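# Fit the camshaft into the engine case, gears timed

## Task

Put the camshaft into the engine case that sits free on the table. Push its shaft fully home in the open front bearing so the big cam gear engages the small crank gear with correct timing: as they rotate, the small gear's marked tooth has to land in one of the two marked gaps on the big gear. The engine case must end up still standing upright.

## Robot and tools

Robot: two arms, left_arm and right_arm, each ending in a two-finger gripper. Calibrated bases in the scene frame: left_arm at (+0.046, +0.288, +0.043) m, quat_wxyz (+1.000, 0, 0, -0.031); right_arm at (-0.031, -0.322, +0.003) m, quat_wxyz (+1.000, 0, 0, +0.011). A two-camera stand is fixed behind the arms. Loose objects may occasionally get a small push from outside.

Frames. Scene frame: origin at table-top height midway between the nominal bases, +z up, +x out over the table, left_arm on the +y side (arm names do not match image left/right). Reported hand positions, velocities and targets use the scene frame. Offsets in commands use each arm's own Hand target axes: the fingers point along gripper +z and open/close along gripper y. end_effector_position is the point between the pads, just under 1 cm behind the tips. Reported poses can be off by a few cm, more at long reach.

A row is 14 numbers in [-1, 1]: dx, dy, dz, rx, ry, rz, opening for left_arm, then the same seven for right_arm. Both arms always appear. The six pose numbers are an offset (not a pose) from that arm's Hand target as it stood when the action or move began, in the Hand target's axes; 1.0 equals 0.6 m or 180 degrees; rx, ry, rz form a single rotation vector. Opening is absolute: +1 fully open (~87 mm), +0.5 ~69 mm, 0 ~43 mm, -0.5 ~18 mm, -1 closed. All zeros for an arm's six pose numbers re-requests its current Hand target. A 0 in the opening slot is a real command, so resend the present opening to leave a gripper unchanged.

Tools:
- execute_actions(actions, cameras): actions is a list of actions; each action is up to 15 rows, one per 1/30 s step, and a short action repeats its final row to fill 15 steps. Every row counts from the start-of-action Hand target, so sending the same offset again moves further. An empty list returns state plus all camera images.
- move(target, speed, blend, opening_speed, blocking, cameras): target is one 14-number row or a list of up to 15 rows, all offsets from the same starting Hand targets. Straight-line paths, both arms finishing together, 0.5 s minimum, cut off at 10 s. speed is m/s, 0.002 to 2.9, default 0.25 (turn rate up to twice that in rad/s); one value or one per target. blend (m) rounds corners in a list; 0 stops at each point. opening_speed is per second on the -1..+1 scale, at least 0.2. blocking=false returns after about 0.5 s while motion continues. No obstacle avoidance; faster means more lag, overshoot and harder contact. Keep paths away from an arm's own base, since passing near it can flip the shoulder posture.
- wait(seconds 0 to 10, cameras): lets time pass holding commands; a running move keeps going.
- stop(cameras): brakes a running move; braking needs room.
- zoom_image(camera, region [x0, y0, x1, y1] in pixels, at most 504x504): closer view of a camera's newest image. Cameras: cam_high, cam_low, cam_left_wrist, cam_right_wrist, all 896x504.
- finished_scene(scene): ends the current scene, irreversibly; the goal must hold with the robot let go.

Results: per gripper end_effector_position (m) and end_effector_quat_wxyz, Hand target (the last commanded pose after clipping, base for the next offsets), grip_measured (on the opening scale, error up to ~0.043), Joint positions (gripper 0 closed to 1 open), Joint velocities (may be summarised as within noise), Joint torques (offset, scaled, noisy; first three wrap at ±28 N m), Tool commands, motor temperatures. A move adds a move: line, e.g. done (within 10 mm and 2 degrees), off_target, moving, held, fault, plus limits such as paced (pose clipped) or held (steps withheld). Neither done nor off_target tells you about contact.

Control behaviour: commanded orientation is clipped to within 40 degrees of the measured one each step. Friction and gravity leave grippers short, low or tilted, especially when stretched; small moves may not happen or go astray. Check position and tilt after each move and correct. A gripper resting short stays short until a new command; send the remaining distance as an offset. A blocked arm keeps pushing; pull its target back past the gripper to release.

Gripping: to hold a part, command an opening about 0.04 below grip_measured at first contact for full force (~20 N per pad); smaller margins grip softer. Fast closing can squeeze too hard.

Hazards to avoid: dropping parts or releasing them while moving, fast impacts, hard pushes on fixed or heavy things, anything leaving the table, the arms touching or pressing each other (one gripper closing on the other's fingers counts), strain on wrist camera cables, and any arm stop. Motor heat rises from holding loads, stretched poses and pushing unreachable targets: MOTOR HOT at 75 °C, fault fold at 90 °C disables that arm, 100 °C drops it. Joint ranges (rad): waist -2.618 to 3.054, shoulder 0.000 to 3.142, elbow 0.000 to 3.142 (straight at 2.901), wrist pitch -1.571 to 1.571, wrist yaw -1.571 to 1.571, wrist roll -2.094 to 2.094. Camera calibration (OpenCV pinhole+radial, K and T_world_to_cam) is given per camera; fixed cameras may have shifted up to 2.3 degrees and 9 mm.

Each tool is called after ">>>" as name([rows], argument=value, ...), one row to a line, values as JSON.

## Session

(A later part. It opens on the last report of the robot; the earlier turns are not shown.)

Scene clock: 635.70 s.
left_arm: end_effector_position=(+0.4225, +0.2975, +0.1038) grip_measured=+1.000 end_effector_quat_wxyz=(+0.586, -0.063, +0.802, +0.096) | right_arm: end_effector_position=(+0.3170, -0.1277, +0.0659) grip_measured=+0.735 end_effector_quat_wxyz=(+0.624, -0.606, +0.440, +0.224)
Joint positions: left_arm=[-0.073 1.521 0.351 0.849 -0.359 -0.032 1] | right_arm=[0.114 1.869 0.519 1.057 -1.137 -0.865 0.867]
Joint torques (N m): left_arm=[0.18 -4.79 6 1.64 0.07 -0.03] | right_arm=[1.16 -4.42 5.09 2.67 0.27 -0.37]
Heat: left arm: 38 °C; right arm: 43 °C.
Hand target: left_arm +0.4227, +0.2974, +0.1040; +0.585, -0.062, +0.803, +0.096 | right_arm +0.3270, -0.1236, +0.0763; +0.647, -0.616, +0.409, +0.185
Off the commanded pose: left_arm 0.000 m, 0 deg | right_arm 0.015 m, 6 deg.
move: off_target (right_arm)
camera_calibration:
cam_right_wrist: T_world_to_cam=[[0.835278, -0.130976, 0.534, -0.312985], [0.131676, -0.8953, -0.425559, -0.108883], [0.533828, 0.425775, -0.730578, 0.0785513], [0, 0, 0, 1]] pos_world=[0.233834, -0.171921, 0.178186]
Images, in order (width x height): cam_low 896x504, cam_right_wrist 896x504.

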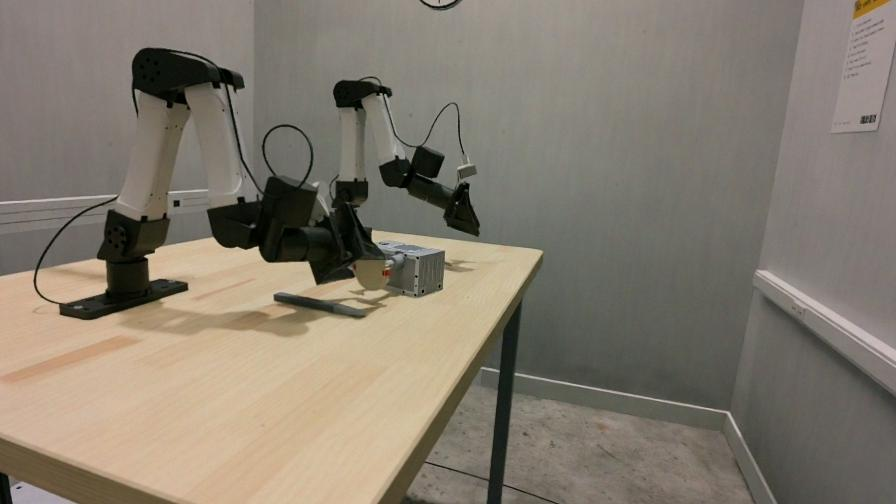

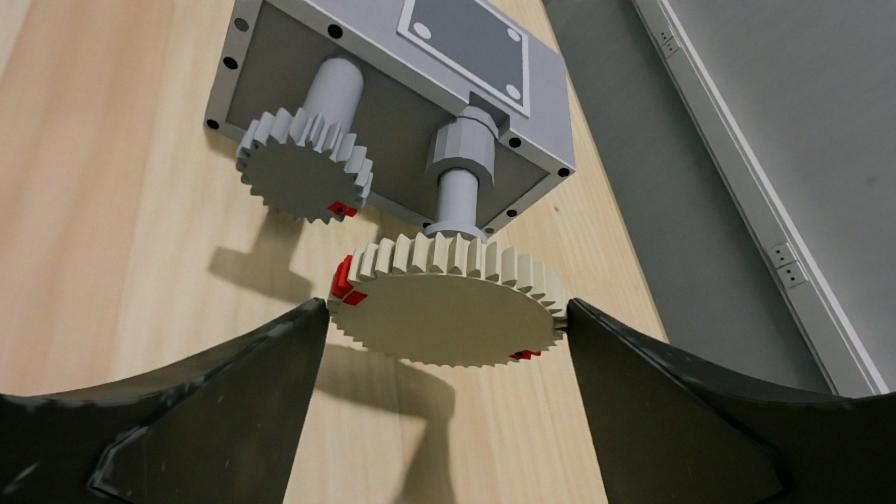

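>>> move(target=[0,0,0,0,0,0,1, 0,0,0,0.0085,0,-0.068,0.44], speed=0.1, cameras=["cam_right_wrist"])

Scene clock: 653.40 s.
left_arm: end_effector_position=(+0.4225, +0.2975, +0.1038) grip_measured=+1.000 end_effector_quat_wxyz=(+0.586, -0.063, +0.802, +0.096) | right_arm: end_effector_position=(+0.3171, -0.1273, +0.0642) grip_measured=+0.735 end_effector_quat_wxyz=(+0.651, -0.642, +0.375, +0.154)
Joint positions: left_arm=[-0.073 1.521 0.351 0.849 -0.359 -0.032 1] | right_arm=[0.126 1.919 0.472 1.206 -1.115 -1.027 0.867]
Joint torques (N m): left_arm=[0.23 -4.85 5.93 1.65 0.04 -0.1] | right_arm=[1.2 -4.56 4.71 2.64 0.34 -0.41]
Motor temperatures (°C): left_arm=[22 32 33 38 22 22 22] | right_arm=[23 33 41 41 23 24 25]
Heat: left arm: 38 °C; right arm: 41 °C.
Hand target: left_arm +0.4227, +0.2974, +0.1040; +0.585, -0.062, +0.803, +0.096 | right_arm +0.3270, -0.1237, +0.0763; +0.671, -0.648, +0.344, +0.110
Off the commanded pose: left_arm 0.000 m, 0 deg | right_arm 0.016 m, 7 deg.
move: off_target (right_arm)
camera_calibration:
cam_right_wrist: T_world_to_cam=[[0.708468, -0.0965906, 0.699102, -0.278151], [0.220269, -0.910843, -0.349066, -0.144241], [0.670489, 0.401293, -0.624027, 0.0238424], [0, 0, 0, 1]] pos_world=[0.212847, -0.167815, 0.158985]
Images, in order (width x height): cam_right_wrist 896x504.

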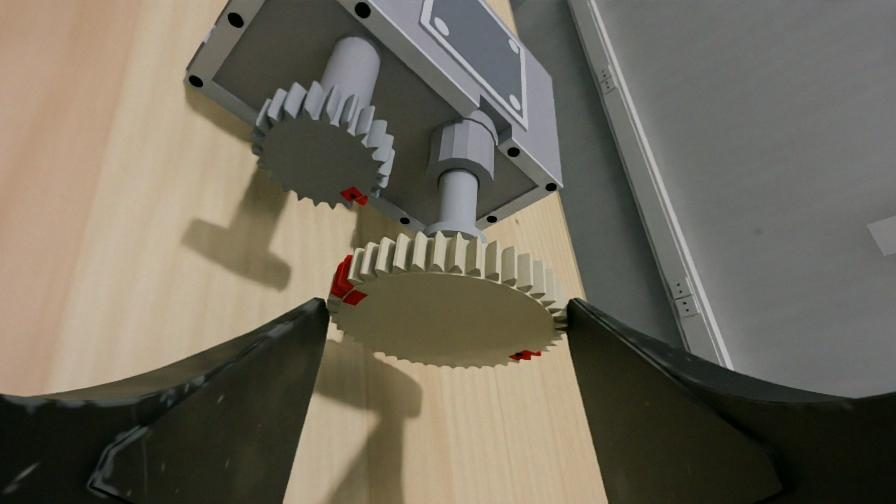

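>>> move(target=[0,0,0,0,0,0,1, -0.003,0,0.025,0,0,0,0.44], speed=0.03, cameras=["cam_right_wrist","cam_high"])

>>> zoom_image(camera="cam_high", region=[400, 220, 470, 280])

Scene clock: 684.77 s.
left_arm: end_effector_position=(+0.4225, +0.2975, +0.1038) grip_measured=+1.000 end_effector_quat_wxyz=(+0.586, -0.063, +0.802, +0.096) | right_arm: end_effector_position=(+0.3221, -0.1214, +0.0628) grip_measured=+0.735 end_effector_quat_wxyz=(+0.654, -0.642, +0.377, +0.133)
Joint positions: left_arm=[-0.073 1.521 0.351 0.849 -0.359 -0.032 1] | right_arm=[0.158 1.937 0.472 1.246 -1.051 -1.03 0.868]
Joint torques (N m): left_arm=[0.14 -4.83 6.06 1.63 0.12 -0.09] | right_arm=[2.55 -4.22 6.65 2.51 0.19 -0.11]
Heat: left arm: 38 °C; right arm: 41 °C.
Hand target: left_arm +0.4227, +0.2974, +0.1040; +0.585, -0.062, +0.803, +0.096 | right_arm +0.3304, -0.1090, +0.0763; +0.671, -0.648, +0.343, +0.110
Off the commanded pose: left_arm 0.000 m, 0 deg | right_arm 0.020 m, 5 deg.
move: off_target (right_arm)
camera_calibration:
cam_right_wrist: T_world_to_cam=[[0.68623, -0.108911, 0.719185, -0.275657], [0.202038, -0.921282, -0.332296, -0.136942], [0.698763, 0.373334, -0.610207, 0.00388982], [0, 0, 0, 1]] pos_world=[0.214113, -0.157636, 0.155117]
Images, in order (width x height): cam_high 896x504, cam_right_wrist 896x504.

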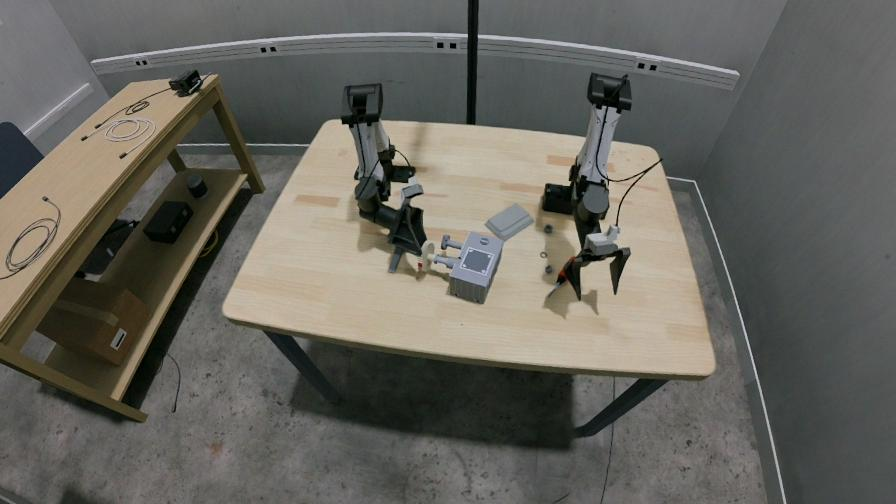

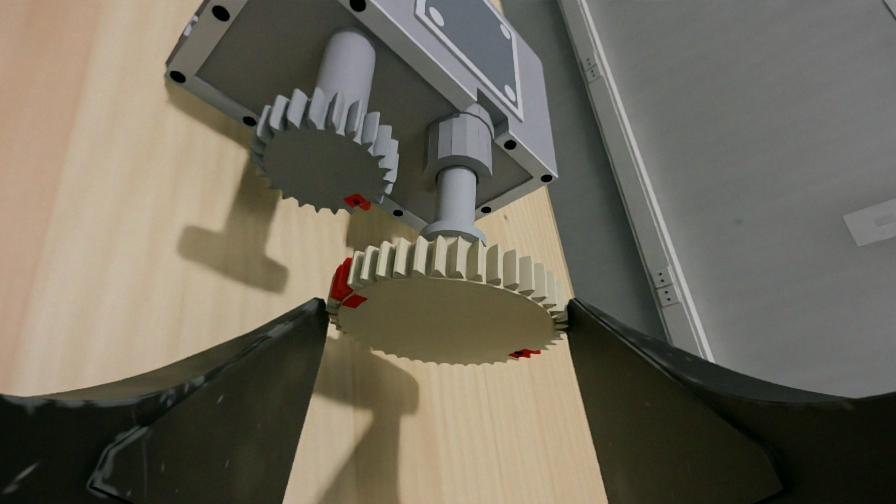

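Scaled by 7.200 from the camera's 896x504 image, which has a finer 1280x720 frame.

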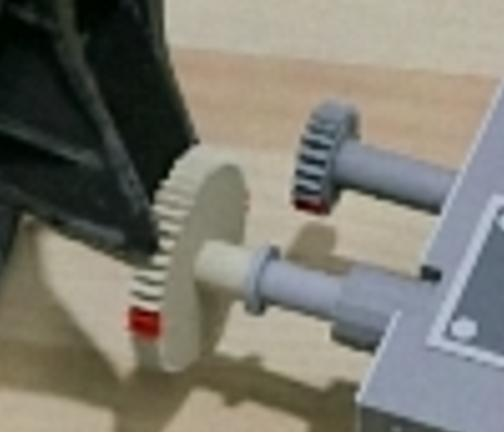

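>>> move(target=[0,0,0,0,0,0,1, -0.010,-0.013,0,0,0,0,0.44], speed=0.03, cameras=["cam_right_wrist","cam_high","cam_low"])

>>> zoom_image(camera="cam_high", region=[400, 220, 470, 280])

>>> zoom_image(camera="cam_low", region=[340, 220, 440, 300])

Scene clock: 702.23 s.
left_arm: end_effector_position=(+0.4225, +0.2975, +0.1038) grip_measured=+1.000 end_effector_quat_wxyz=(+0.586, -0.063, +0.802, +0.096) | right_arm: end_effector_position=(+0.3223, -0.1195, +0.0630) grip_measured=+0.735 end_effector_quat_wxyz=(+0.653, -0.642, +0.381, +0.131)
Joint positions: left_arm=[-0.073 1.521 0.351 0.849 -0.359 -0.032 1] | right_arm=[0.169 1.928 0.472 1.232 -1.033 -1.03 0.868]
Joint torques (N m): left_arm=[0.24 -4.81 6.09 1.64 0.09 -0.11] | right_arm=[1.92 -7.06 6.98 2.2 0.04 -0.06]
Heat: left arm: 38 °C; right arm: 42 °C.
Hand target: left_arm +0.4227, +0.2974, +0.1040; +0.585, -0.062, +0.803, +0.096 | right_arm +0.3306, -0.1082, +0.0861; +0.671, -0.648, +0.343, +0.110
Off the commanded pose: left_arm 0.000 m, 0 deg | right_arm 0.027 m, 5 deg.
move: off_target (right_arm)
camera_calibration:
cam_right_wrist: T_world_to_cam=[[0.688208, -0.110151, 0.717103, -0.276389], [0.194515, -0.924207, -0.32864, -0.133291], [0.698952, 0.36566, -0.614621, 0.00248042], [0, 0, 0, 1]] pos_world=[0.214406, -0.15454, 0.155919]
Images, in order (width x height): cam_high 896x504, cam_low 896x504, cam_right_wrist 896x504.

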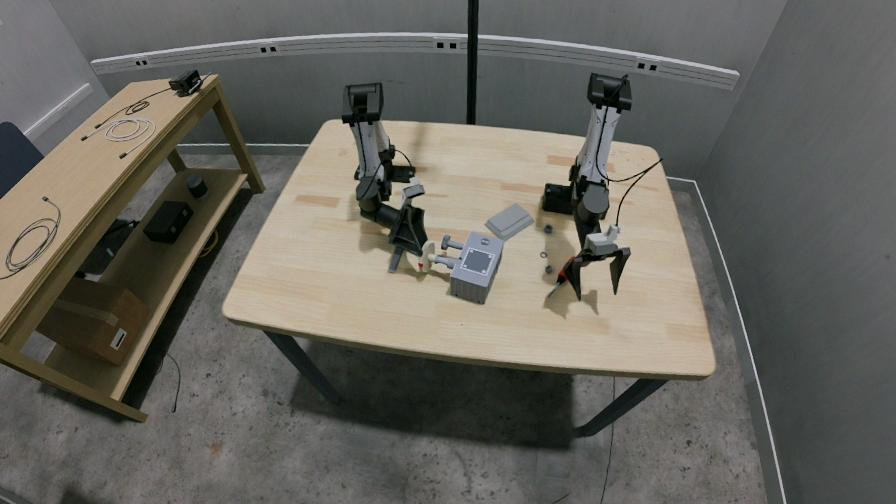

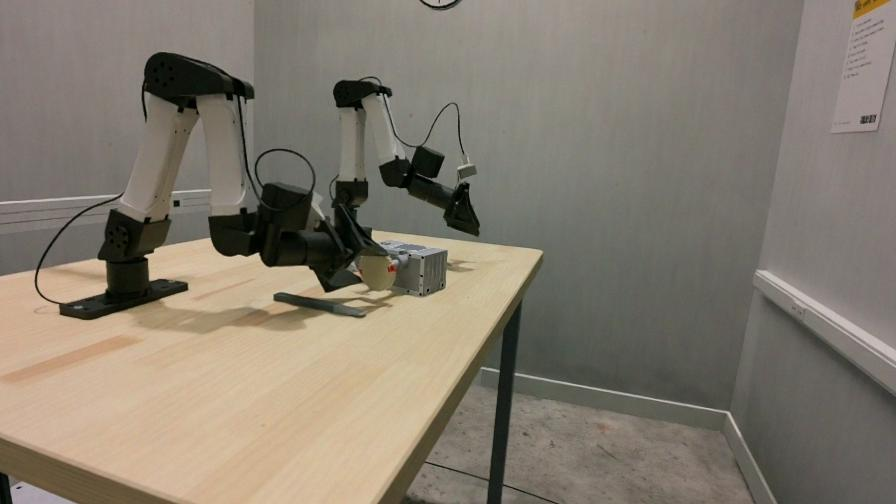

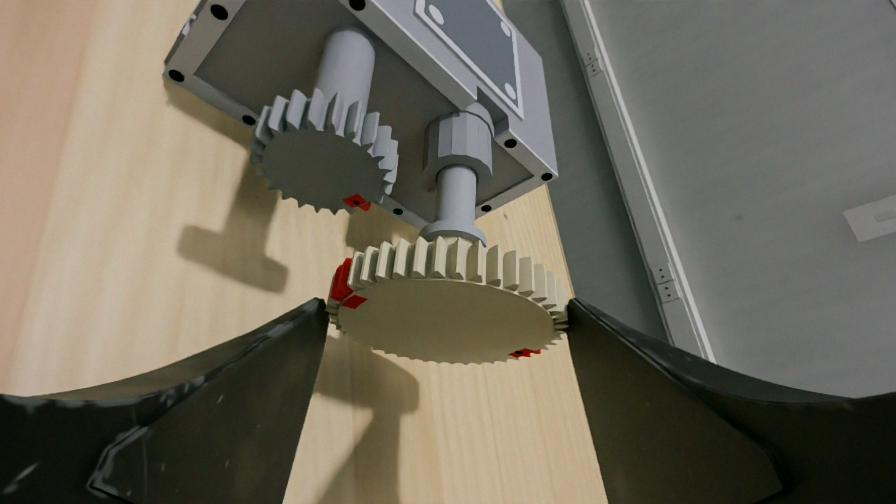

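Scaled by 7.200 from the camera's 896x504 image, which has a finer 1280x720 frame.

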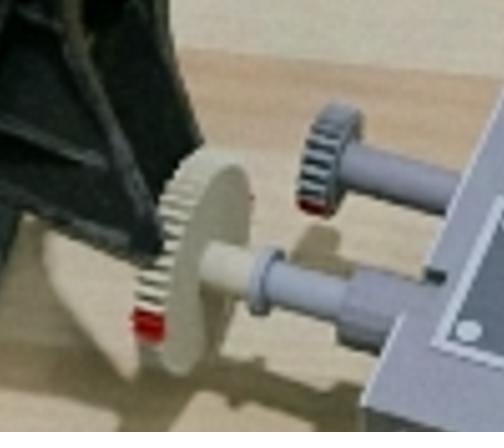

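Scaled by 5.040 from the camera's 896x504 image, which has a finer 1280x720 frame.

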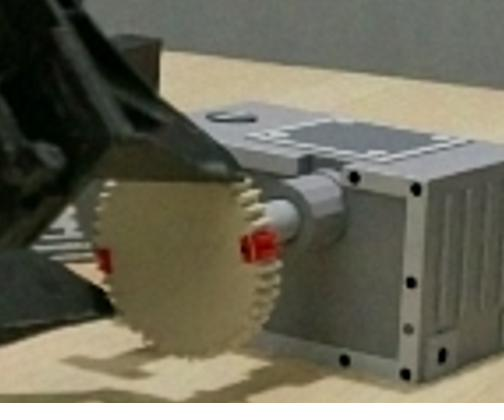

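>>> move([
  [0,0,0,0,0,0,1, 0.012,0.016,-0.012,0,0,0,0.44],
  [0,0,0,0,0,0,1, 0.012,0.016,0,-0.005,0,0.035,0.44],
  [0,0,0,0,0,0,1, 0.011,0.016,0.008,0.005,0,-0.035,0.44],
  [0,0,0,0,0,0,1, 0.010,0.016,0.012,-0.005,0,0.035,0.44],
  [0,0,0,0,0,0,1, 0.010,0.016,0.014,0,0,0,0.44],
], speed=0.08, blend=[0,0.002,0.002,0.002,0], cameras=["cam_right_wrist","cam_high","cam_low"])

>>> zoom_image(camera="cam_high", region=[400, 220, 470, 280])

Scene clock: 722.17 s.
left_arm: end_effector_position=(+0.4225, +0.2975, +0.1038) grip_measured=+1.000 end_effector_quat_wxyz=(+0.586, -0.063, +0.802, +0.096) | right_arm: end_effector_position=(+0.3284, -0.1129, +0.0621) grip_measured=+0.735 end_effector_quat_wxyz=(+0.657, -0.642, +0.375, +0.124)
Joint positions: left_arm=[-0.073 1.521 0.351 0.849 -0.359 -0.032 1] | right_arm=[0.19 1.966 0.494 1.274 -1.009 -1.024 0.868]
Joint torques (N m): left_arm=[0.13 -4.83 5.93 1.64 0.09 -0.1] | right_arm=[2.22 -4.77 5.98 2.41 0.05 -0.09]
Heat: left arm: 38 °C; right arm: 41 °C.
Hand target: left_arm +0.4227, +0.2974, +0.1040; +0.585, -0.062, +0.803, +0.096 | right_arm +0.3321, -0.1008, +0.0743; +0.671, -0.648, +0.343, +0.110
Off the commanded pose: left_arm 0.000 m, 0 deg | right_arm 0.018 m, 4 deg.
move: off_target (right_arm)
camera_calibration:
cam_right_wrist: T_world_to_cam=[[0.672779, -0.114107, 0.730991, -0.275433], [0.198004, -0.924223, -0.326507, -0.129976], [0.712855, 0.364406, -0.599204, -0.0104631], [0, 0, 0, 1]] pos_world=[0.2185, -0.147743, 0.152631]
Images, in order (width x height): cam_high 896x504, cam_low 896x504, cam_right_wrist 896x504.

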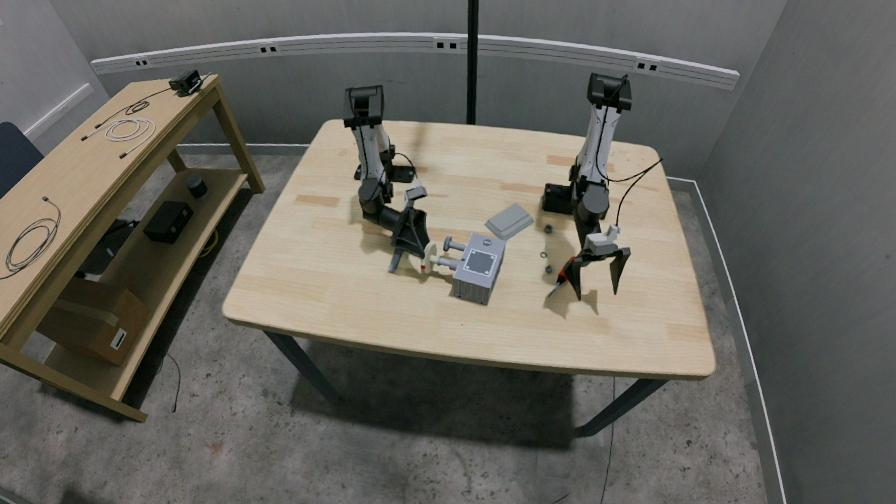

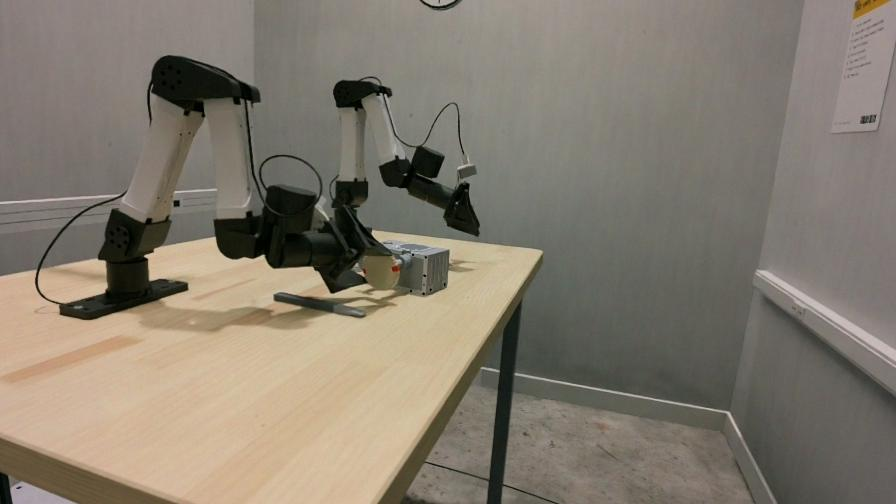

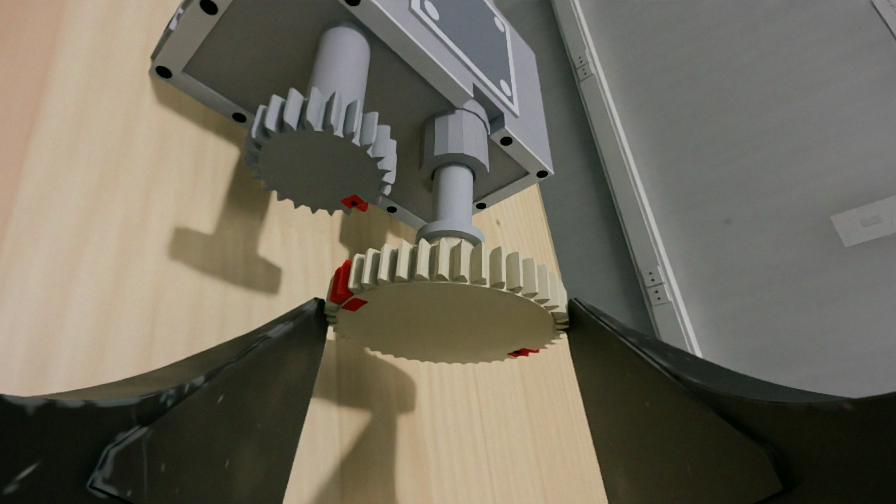

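Scaled by 7.200 from the camera's 896x504 image, which has a finer 1280x720 frame.

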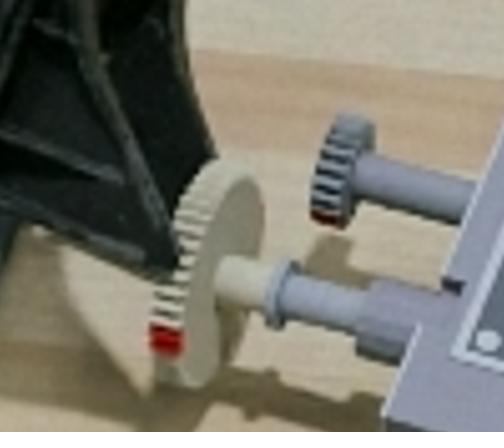

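>>> move([
  [0,0,0,0,0,0,1, 0.006,0.004,-0.022,0,0,0,0.44],
  [0,0,0,0,0,0,1, 0.006,0.004,-0.022,0,0,0,0.9],
], speed=0.03, opening_speed=0.3, cameras=["cam_right_wrist","cam_high","cam_low"])

>>> zoom_image(camera="cam_high", region=[400, 220, 470, 280])

>>> zoom_image(camera="cam_right_wrist", region=[240, 20, 580, 380])

Scene clock: 743.57 s.
left_arm: end_effector_position=(+0.4225, +0.2975, +0.1038) grip_measured=+1.000 end_effector_quat_wxyz=(+0.586, -0.063, +0.802, +0.096) | right_arm: end_effector_position=(+0.3280, -0.1133, +0.0653) grip_measured=+0.900 end_effector_quat_wxyz=(+0.662, -0.647, +0.359, +0.118)
Joint positions: left_arm=[-0.073 1.521 0.351 0.849 -0.359 -0.032 1] | right_arm=[0.183 1.969 0.494 1.291 -1.029 -1.045 0.95]
Joint torques (N m): left_arm=[0.1 -4.67 6.09 1.65 0.13 -0.08] | right_arm=[-0.69 -4.79 3.93 2.31 -0.17 -0.01]
Heat: left arm: 38 °C; right arm: 41 °C.
Hand target: left_arm +0.4227, +0.2974, +0.1040; +0.585, -0.062, +0.803, +0.096 | right_arm +0.3291, -0.1139, +0.0712; +0.671, -0.648, +0.343, +0.110
Off the commanded pose: left_arm 0.000 m, 0 deg | right_arm 0.006 m, 2 deg.
move: done; target 2's new opening was sent with right_arm's hand 0.008 m and 3 deg from that target
camera_calibration:
cam_right_wrist: T_world_to_cam=[[0.65052, -0.103701, 0.752376, -0.27048], [0.222657, -0.921068, -0.319466, -0.137417], [0.726118, 0.37534, -0.576083, -0.0127554], [0, 0, 0, 1]] pos_world=[0.215812, -0.149832, 0.152254]
Images, in order (width x height): cam_high 896x504, cam_low 896x504, cam_right_wrist 896x504.

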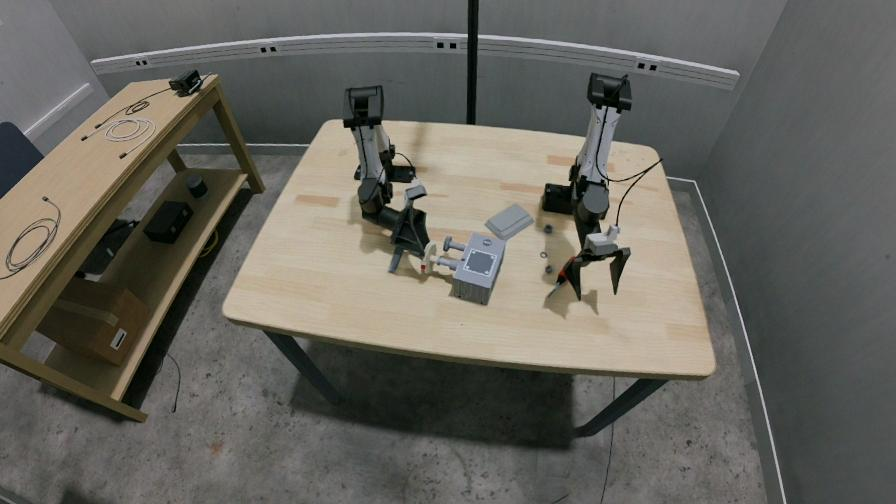

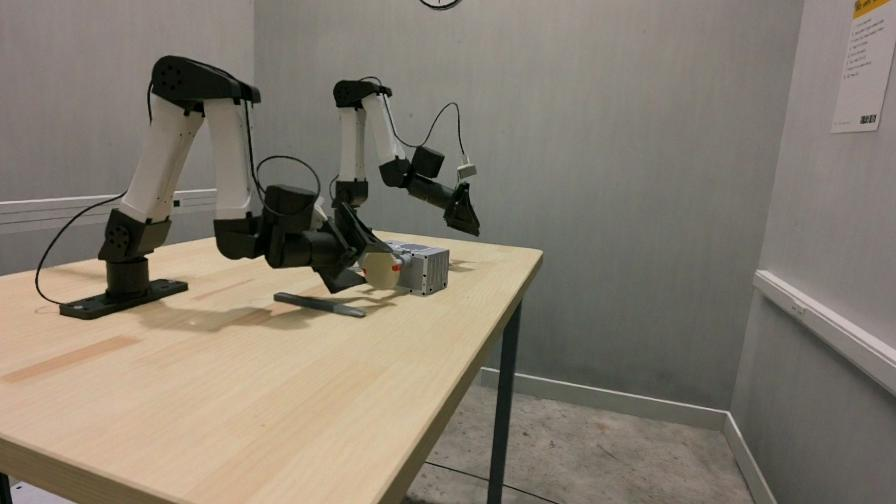

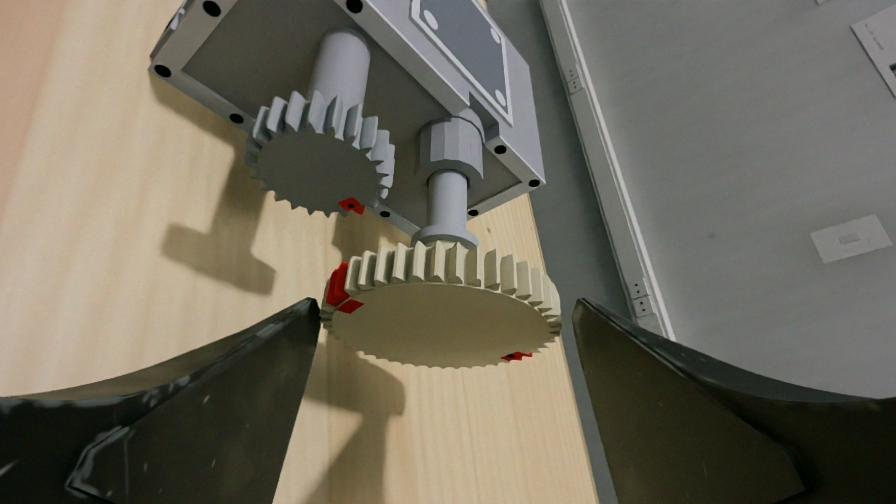

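Scaled by 7.200 from the camera's 896x504 image, which has a finer 1280x720 frame.

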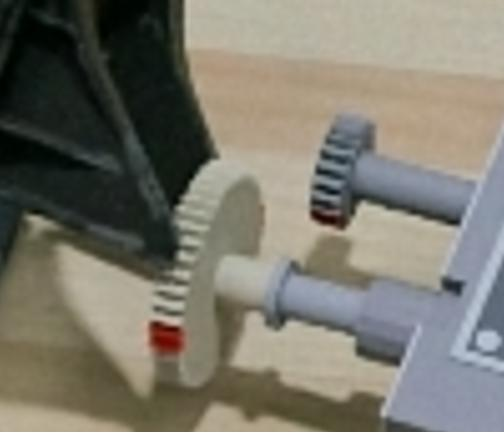

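Scaled by 1.400 from the camera's 896x504 image, which has a finer 1280x720 frame.

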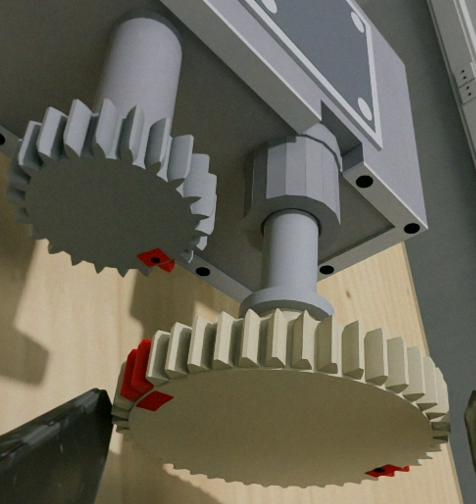

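>>> move([
  [0,0,0,0,0,0,1, 0,0,-0.035,0,0,0,0.9],
  [0,0,0,0,0,0,1, 0.006,0.003,-0.035,0,0,0,-1],
], speed=0.06, opening_speed=1.5, cameras=["cam_right_wrist"])

Scene clock: 762.20 s.
left_arm: end_effector_position=(+0.4225, +0.2975, +0.1038) grip_measured=+1.000 end_effector_quat_wxyz=(+0.586, -0.063, +0.802, +0.096) | right_arm: end_effector_position=(+0.3222, -0.1340, +0.0592) grip_measured=-0.978 end_effector_quat_wxyz=(+0.660, -0.646, +0.363, +0.122)
Joint positions: left_arm=[-0.073 1.521 0.351 0.849 -0.359 -0.032 1] | right_arm=[0.112 1.969 0.459 1.293 -1.099 -1.07 0.011]
Joint torques (N m): left_arm=[0.08 -4.57 6.06 1.61 0.07 -0.07] | right_arm=[-0.69 -5.55 3.78 2.27 -0.19 -0.02]
Heat: left arm: 38 °C; right arm: 42 °C.
Hand target: left_arm +0.4227, +0.2974, +0.1040; +0.585, -0.062, +0.803, +0.096 | right_arm +0.3240, -0.1347, +0.0691; +0.671, -0.648, +0.343, +0.110
Off the commanded pose: left_arm 0.000 m, 0 deg | right_arm 0.010 m, 3 deg.
move: off_target (right_arm); target 2's new opening was sent with right_arm's hand 0.010 m and 3 deg from that target
camera_calibration:
cam_right_wrist: T_world_to_cam=[[0.659241, -0.104122, 0.744688, -0.266666], [0.218767, -0.920965, -0.322435, -0.155675], [0.719404, 0.375475, -0.584359, -0.00161195], [0, 0, 0, 1]] pos_world=[0.211013, -0.170532, 0.147446]
Images, in order (width x height): cam_right_wrist 896x504.

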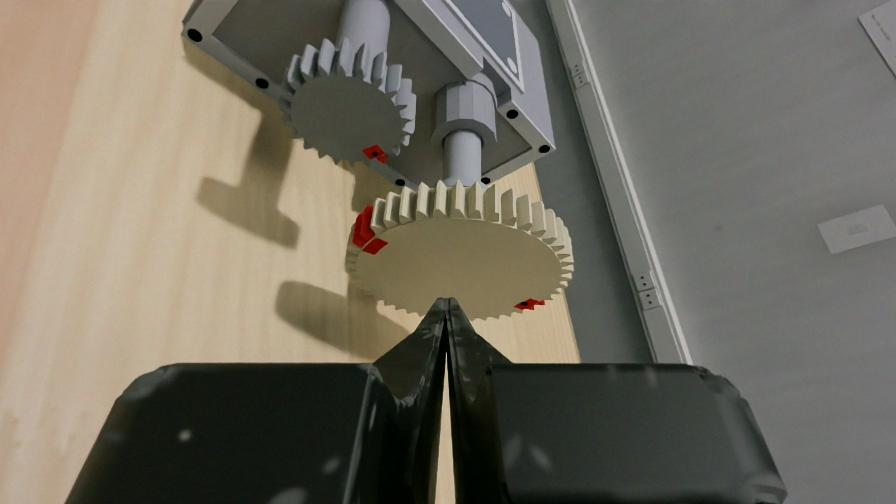

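>>> move([
  [0,0,0,0,0,0,1, -0.004,-0.009,0.012,0,0,0,-1],
  [0,0,0,0,0,0,1, -0.007,-0.009,0.042,0,0,0,-1],
], speed=[0.05,0.025], cameras=["cam_right_wrist","cam_high"])

>>> zoom_image(camera="cam_high", region=[400, 220, 470, 280])

Scene clock: 768.57 s.
left_arm: end_effector_position=(+0.4225, +0.2975, +0.1038) grip_measured=+1.000 end_effector_quat_wxyz=(+0.586, -0.063, +0.802, +0.096) | right_arm: end_effector_position=(+0.3244, -0.1198, +0.0617) grip_measured=-0.978 end_effector_quat_wxyz=(+0.660, -0.647, +0.361, +0.120)
Joint positions: left_arm=[-0.073 1.521 0.351 0.849 -0.359 -0.032 1] | right_arm=[0.163 1.969 0.476 1.293 -1.048 -1.057 0.011]
Joint torques (N m): left_arm=[0.14 -4.79 5.98 1.61 0.09 -0.09] | right_arm=[1.73 -5.31 6.76 2.13 0.13 0.18]
Heat: left arm: 38 °C; right arm: 42 °C.
Hand target: left_arm +0.4227, +0.2974, +0.1040; +0.585, -0.062, +0.803, +0.096 | right_arm +0.3321, -0.1103, +0.0741; +0.671, -0.648, +0.343, +0.110
Off the commanded pose: left_arm 0.000 m, 0 deg | right_arm 0.017 m, 3 deg.
move: off_target (right_arm)
camera_calibration:
cam_right_wrist: T_world_to_cam=[[0.654434, -0.101183, 0.749319, -0.266908], [0.221109, -0.922078, -0.317622, -0.143468], [0.723068, 0.373543, -0.581066, -0.00873653], [0, 0, 0, 1]] pos_world=[0.212712, -0.156032, 0.149354]
Images, in order (width x height): cam_high 896x504, cam_right_wrist 896x504.

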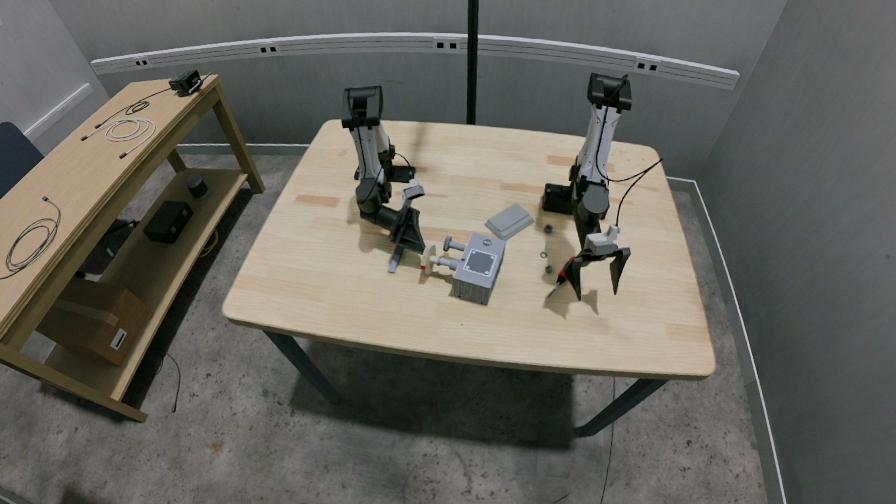

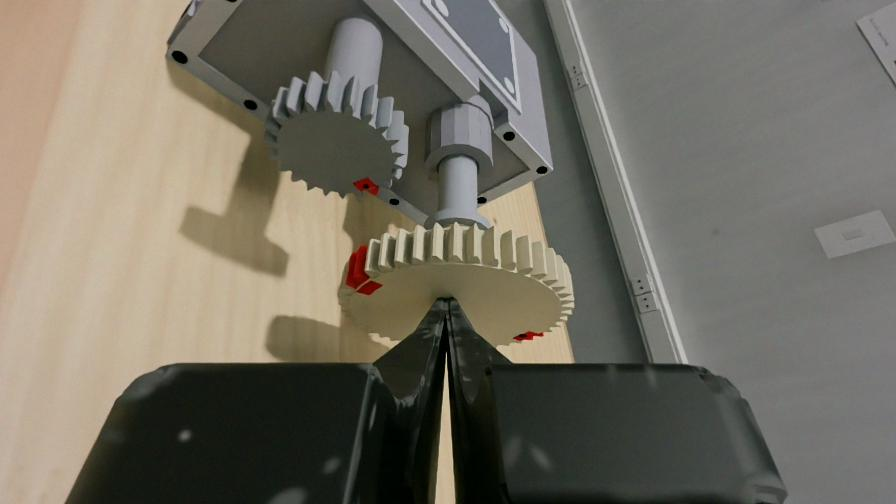

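Scaled by 7.200 from the camera's 896x504 image, which has a finer 1280x720 frame.

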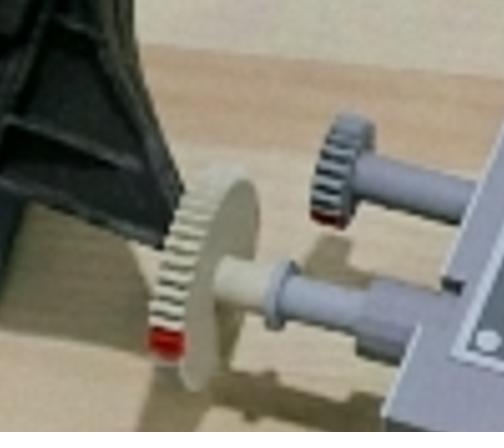

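Contact just made. Push more in steps.

>>> move(target=[0,0,0,0,0,0,1, -0.002,-0.003,0.016,0,0,0,-1], speed=0.025, cameras=["cam_right_wrist","cam_high"])

>>> zoom_image(camera="cam_high", region=[400, 220, 470, 280])

Scene clock: 781.37 s.
left_arm: end_effector_position=(+0.4225, +0.2975, +0.1038) grip_measured=+1.000 end_effector_quat_wxyz=(+0.586, -0.063, +0.802, +0.096) | right_arm: end_effector_position=(+0.3307, -0.1054, +0.0696) grip_measured=-0.978 end_effector_quat_wxyz=(+0.666, -0.649, +0.351, +0.113)
Joint positions: left_arm=[-0.073 1.521 0.351 0.849 -0.359 -0.032 1] | right_arm=[0.208 1.969 0.51 1.292 -1.008 -1.048 0.011]
Joint torques (N m): left_arm=[0.17 -4.72 5.93 1.67 0.08 -0.11] | right_arm=[0.49 -4.93 6 2.03 0.03 0.17]
Heat: left arm: 38 °C; right arm: 42 °C.
Hand target: left_arm +0.4227, +0.2974, +0.1040; +0.585, -0.062, +0.803, +0.096 | right_arm +0.3354, -0.1012, +0.0755; +0.671, -0.648, +0.343, +0.110
Off the commanded pose: left_arm 0.000 m, 0 deg | right_arm 0.009 m, 1 deg.
move: done
camera_calibration:
cam_right_wrist: T_world_to_cam=[[0.63545, -0.100452, 0.76558, -0.27024], [0.233192, -0.920238, -0.3143, -0.133072], [0.736087, 0.378249, -0.56134, -0.0192333], [0, 0, 0, 1]] pos_world=[0.216913, -0.142329, 0.15427]
Images, in order (width x height): cam_high 896x504, cam_right_wrist 896x504.

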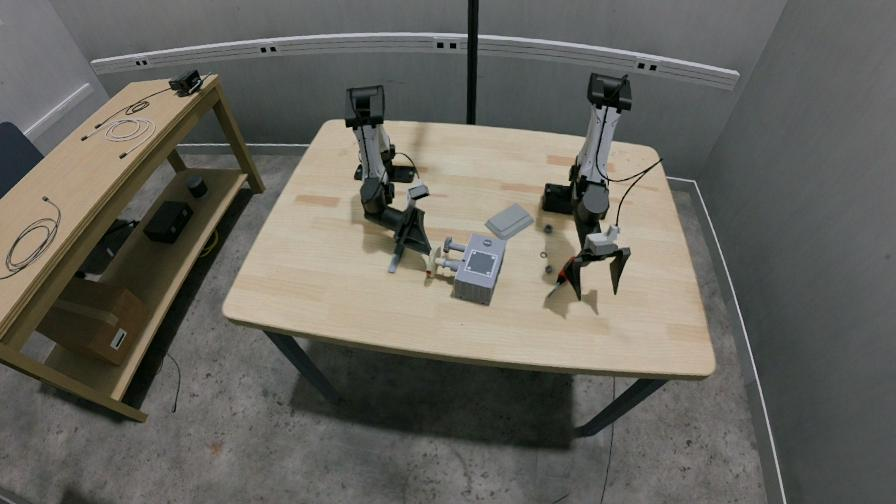

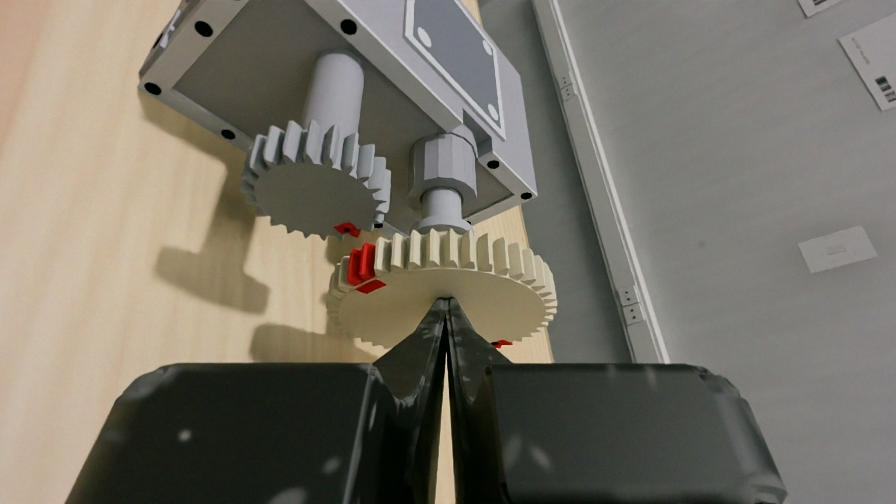

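Scaled by 7.200 from the camera's 896x504 image, which has a finer 1280x720 frame.

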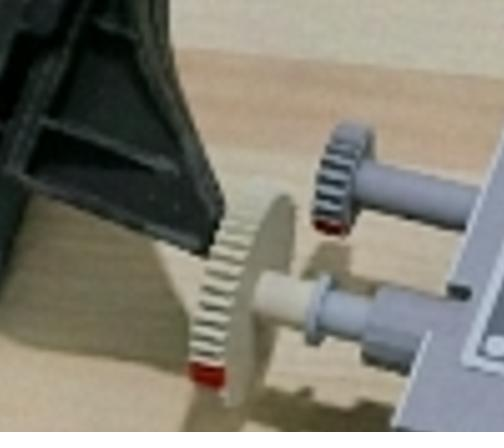

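>>> move(target=[0,0,0,0,0,0,1, 0,0,-0.045,0,0,0,0.9], speed=0.08, cameras=["cam_right_wrist"])

>>> zoom_image(camera="cam_right_wrist", region=[240, 20, 600, 340])

Scene clock: 796.83 s.
left_arm: end_effector_position=(+0.4225, +0.2975, +0.1038) grip_measured=+1.000 end_effector_quat_wxyz=(+0.586, -0.063, +0.802, +0.096) | right_arm: end_effector_position=(+0.3283, -0.1261, +0.0688) grip_measured=+0.900 end_effector_quat_wxyz=(+0.666, -0.645, +0.356, +0.115)
Joint positions: left_arm=[-0.073 1.521 0.351 0.849 -0.359 -0.032 1] | right_arm=[0.138 1.955 0.482 1.292 -1.071 -1.056 0.95]
Joint torques (N m): left_arm=[0.12 -4.93 5.85 1.65 0.09 -0.13] | right_arm=[-0.57 -7.06 3.45 1.87 -0.17 -0.02]
Heat: left arm: 38 °C; right arm: 42 °C.
Hand target: left_arm +0.4227, +0.2974, +0.1040; +0.585, -0.062, +0.803, +0.096 | right_arm +0.3268, -0.1266, +0.0775; +0.671, -0.648, +0.343, +0.110
Off the commanded pose: left_arm 0.000 m, 0 deg | right_arm 0.009 m, 2 deg.
move: done
camera_calibration:
cam_right_wrist: T_world_to_cam=[[0.641113, -0.108739, 0.759704, -0.27273], [0.22442, -0.920077, -0.321082, -0.148451], [0.7339, 0.376343, -0.56547, -0.00932158], [0, 0, 0, 1]] pos_world=[0.215007, -0.162734, 0.154258]
Images, in order (width x height): cam_right_wrist 896x504.

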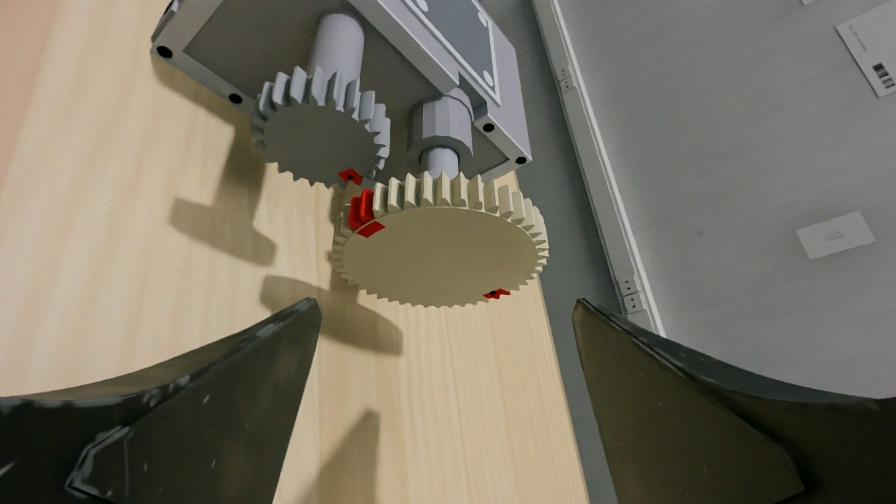

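Scaled by 1.400 from the camera's 896x504 image, which has a finer 1280x720 frame.

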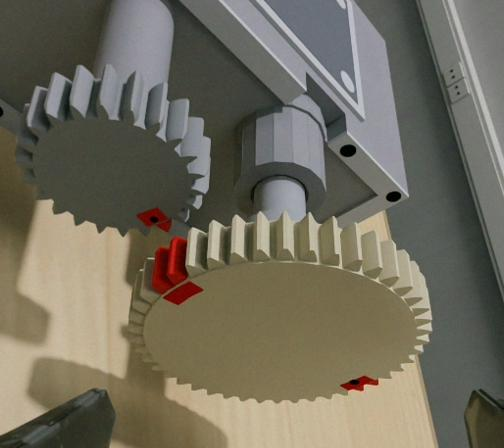

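>>> move(target=[0,0,0,0,0,0,1, 0.004,0.003,0.03,0,0,0,0.95], speed=0.06, cameras=["cam_right_wrist"])

Scene clock: 815.57 s.
left_arm: end_effector_position=(+0.4225, +0.2975, +0.1038) grip_measured=+1.000 end_effector_quat_wxyz=(+0.586, -0.063, +0.802, +0.096) | right_arm: end_effector_position=(+0.3261, -0.1127, +0.0660) grip_measured=+0.949 end_effector_quat_wxyz=(+0.663, -0.650, +0.351, +0.120)
Joint positions: left_arm=[-0.073 1.521 0.351 0.849 -0.359 -0.032 1] | right_arm=[0.181 1.969 0.493 1.292 -1.044 -1.056 0.975]
Joint torques (N m): left_arm=[0.02 -4.85 6.13 1.65 0.09 -0.11] | right_arm=[0.28 -4.81 5.83 2.13 0.1 0.17]
Heat: left arm: 38 °C; right arm: 41 °C.
Hand target: left_arm +0.4227, +0.2974, +0.1040; +0.585, -0.062, +0.803, +0.096 | right_arm +0.3331, -0.1101, +0.0732; +0.671, -0.648, +0.343, +0.110
Off the commanded pose: left_arm 0.000 m, 0 deg | right_arm 0.011 m, 2 deg.
move: off_target (right_arm)
camera_calibration:
cam_right_wrist: T_world_to_cam=[[0.644157, -0.0938475, 0.759114, -0.266969], [0.239278, -0.917911, -0.316522, -0.141373], [0.726504, 0.385529, -0.568823, -0.0106362], [0, 0, 0, 1]] pos_world=[0.213525, -0.150722, 0.151862]
Images, in order (width x height): cam_right_wrist 896x504.

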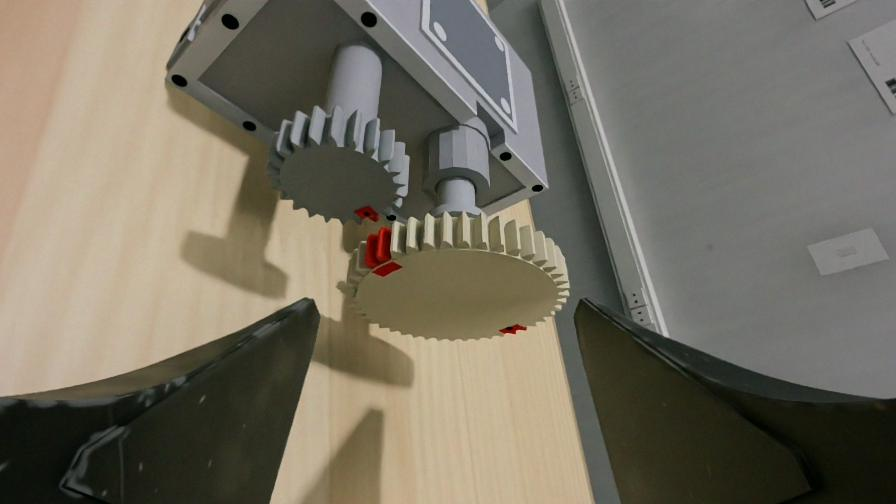

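>>> move([
  [0,0,0,0,0,0,1, 0.008,-0.006,0.0,0,0,0,0.95],
  [0,0,0,0,0,0,1, 0.008,-0.006,0.024,0,0,0,0.95],
], speed=0.06, cameras=["cam_right_wrist"])

Scene clock: 821.90 s.
left_arm: end_effector_position=(+0.4225, +0.2975, +0.1038) grip_measured=+1.000 end_effector_quat_wxyz=(+0.586, -0.063, +0.802, +0.096) | right_arm: end_effector_position=(+0.3369, -0.1006, +0.0669) grip_measured=+0.949 end_effector_quat_wxyz=(+0.666, -0.651, +0.346, +0.116)
Joint positions: left_arm=[-0.073 1.521 0.351 0.849 -0.359 -0.032 1] | right_arm=[0.214 2.002 0.545 1.292 -1.013 -1.05 0.975]
Joint torques (N m): left_arm=[0.23 -4.66 5.94 1.68 0.11 -0.13] | right_arm=[0.16 -5.12 6.02 2 0.11 0.19]
Heat: left arm: 38 °C; right arm: 41 °C.
Hand target: left_arm +0.4227, +0.2974, +0.1040; +0.585, -0.062, +0.803, +0.096 | right_arm +0.3435, -0.0985, +0.0721; +0.671, -0.648, +0.344, +0.110
Off the commanded pose: left_arm 0.000 m, 0 deg | right_arm 0.009 m, 1 deg.
move: done
camera_calibration:
cam_right_wrist: T_world_to_cam=[[0.633915, -0.0937275, 0.767702, -0.27058], [0.244852, -0.917249, -0.314168, -0.134589], [0.73362, 0.387129, -0.558509, -0.0255509], [0, 0, 0, 1]] pos_world=[0.223224, -0.138921, 0.151171]
Images, in order (width x height): cam_right_wrist 896x504.

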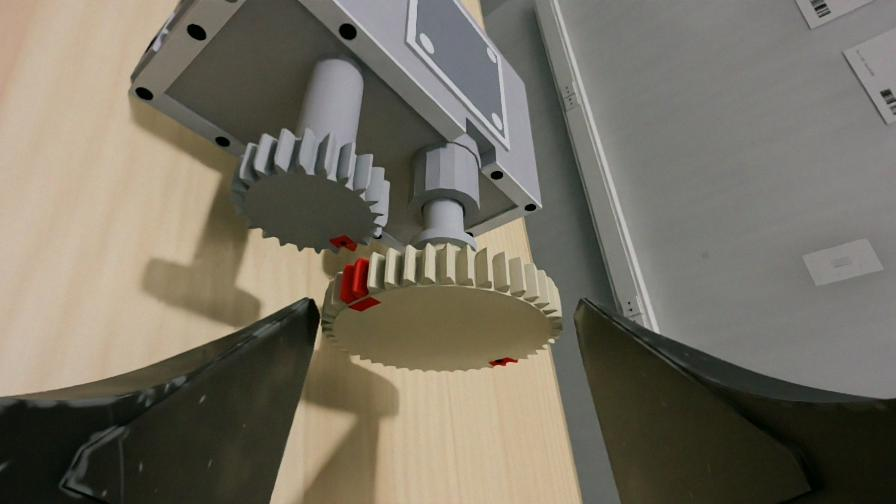

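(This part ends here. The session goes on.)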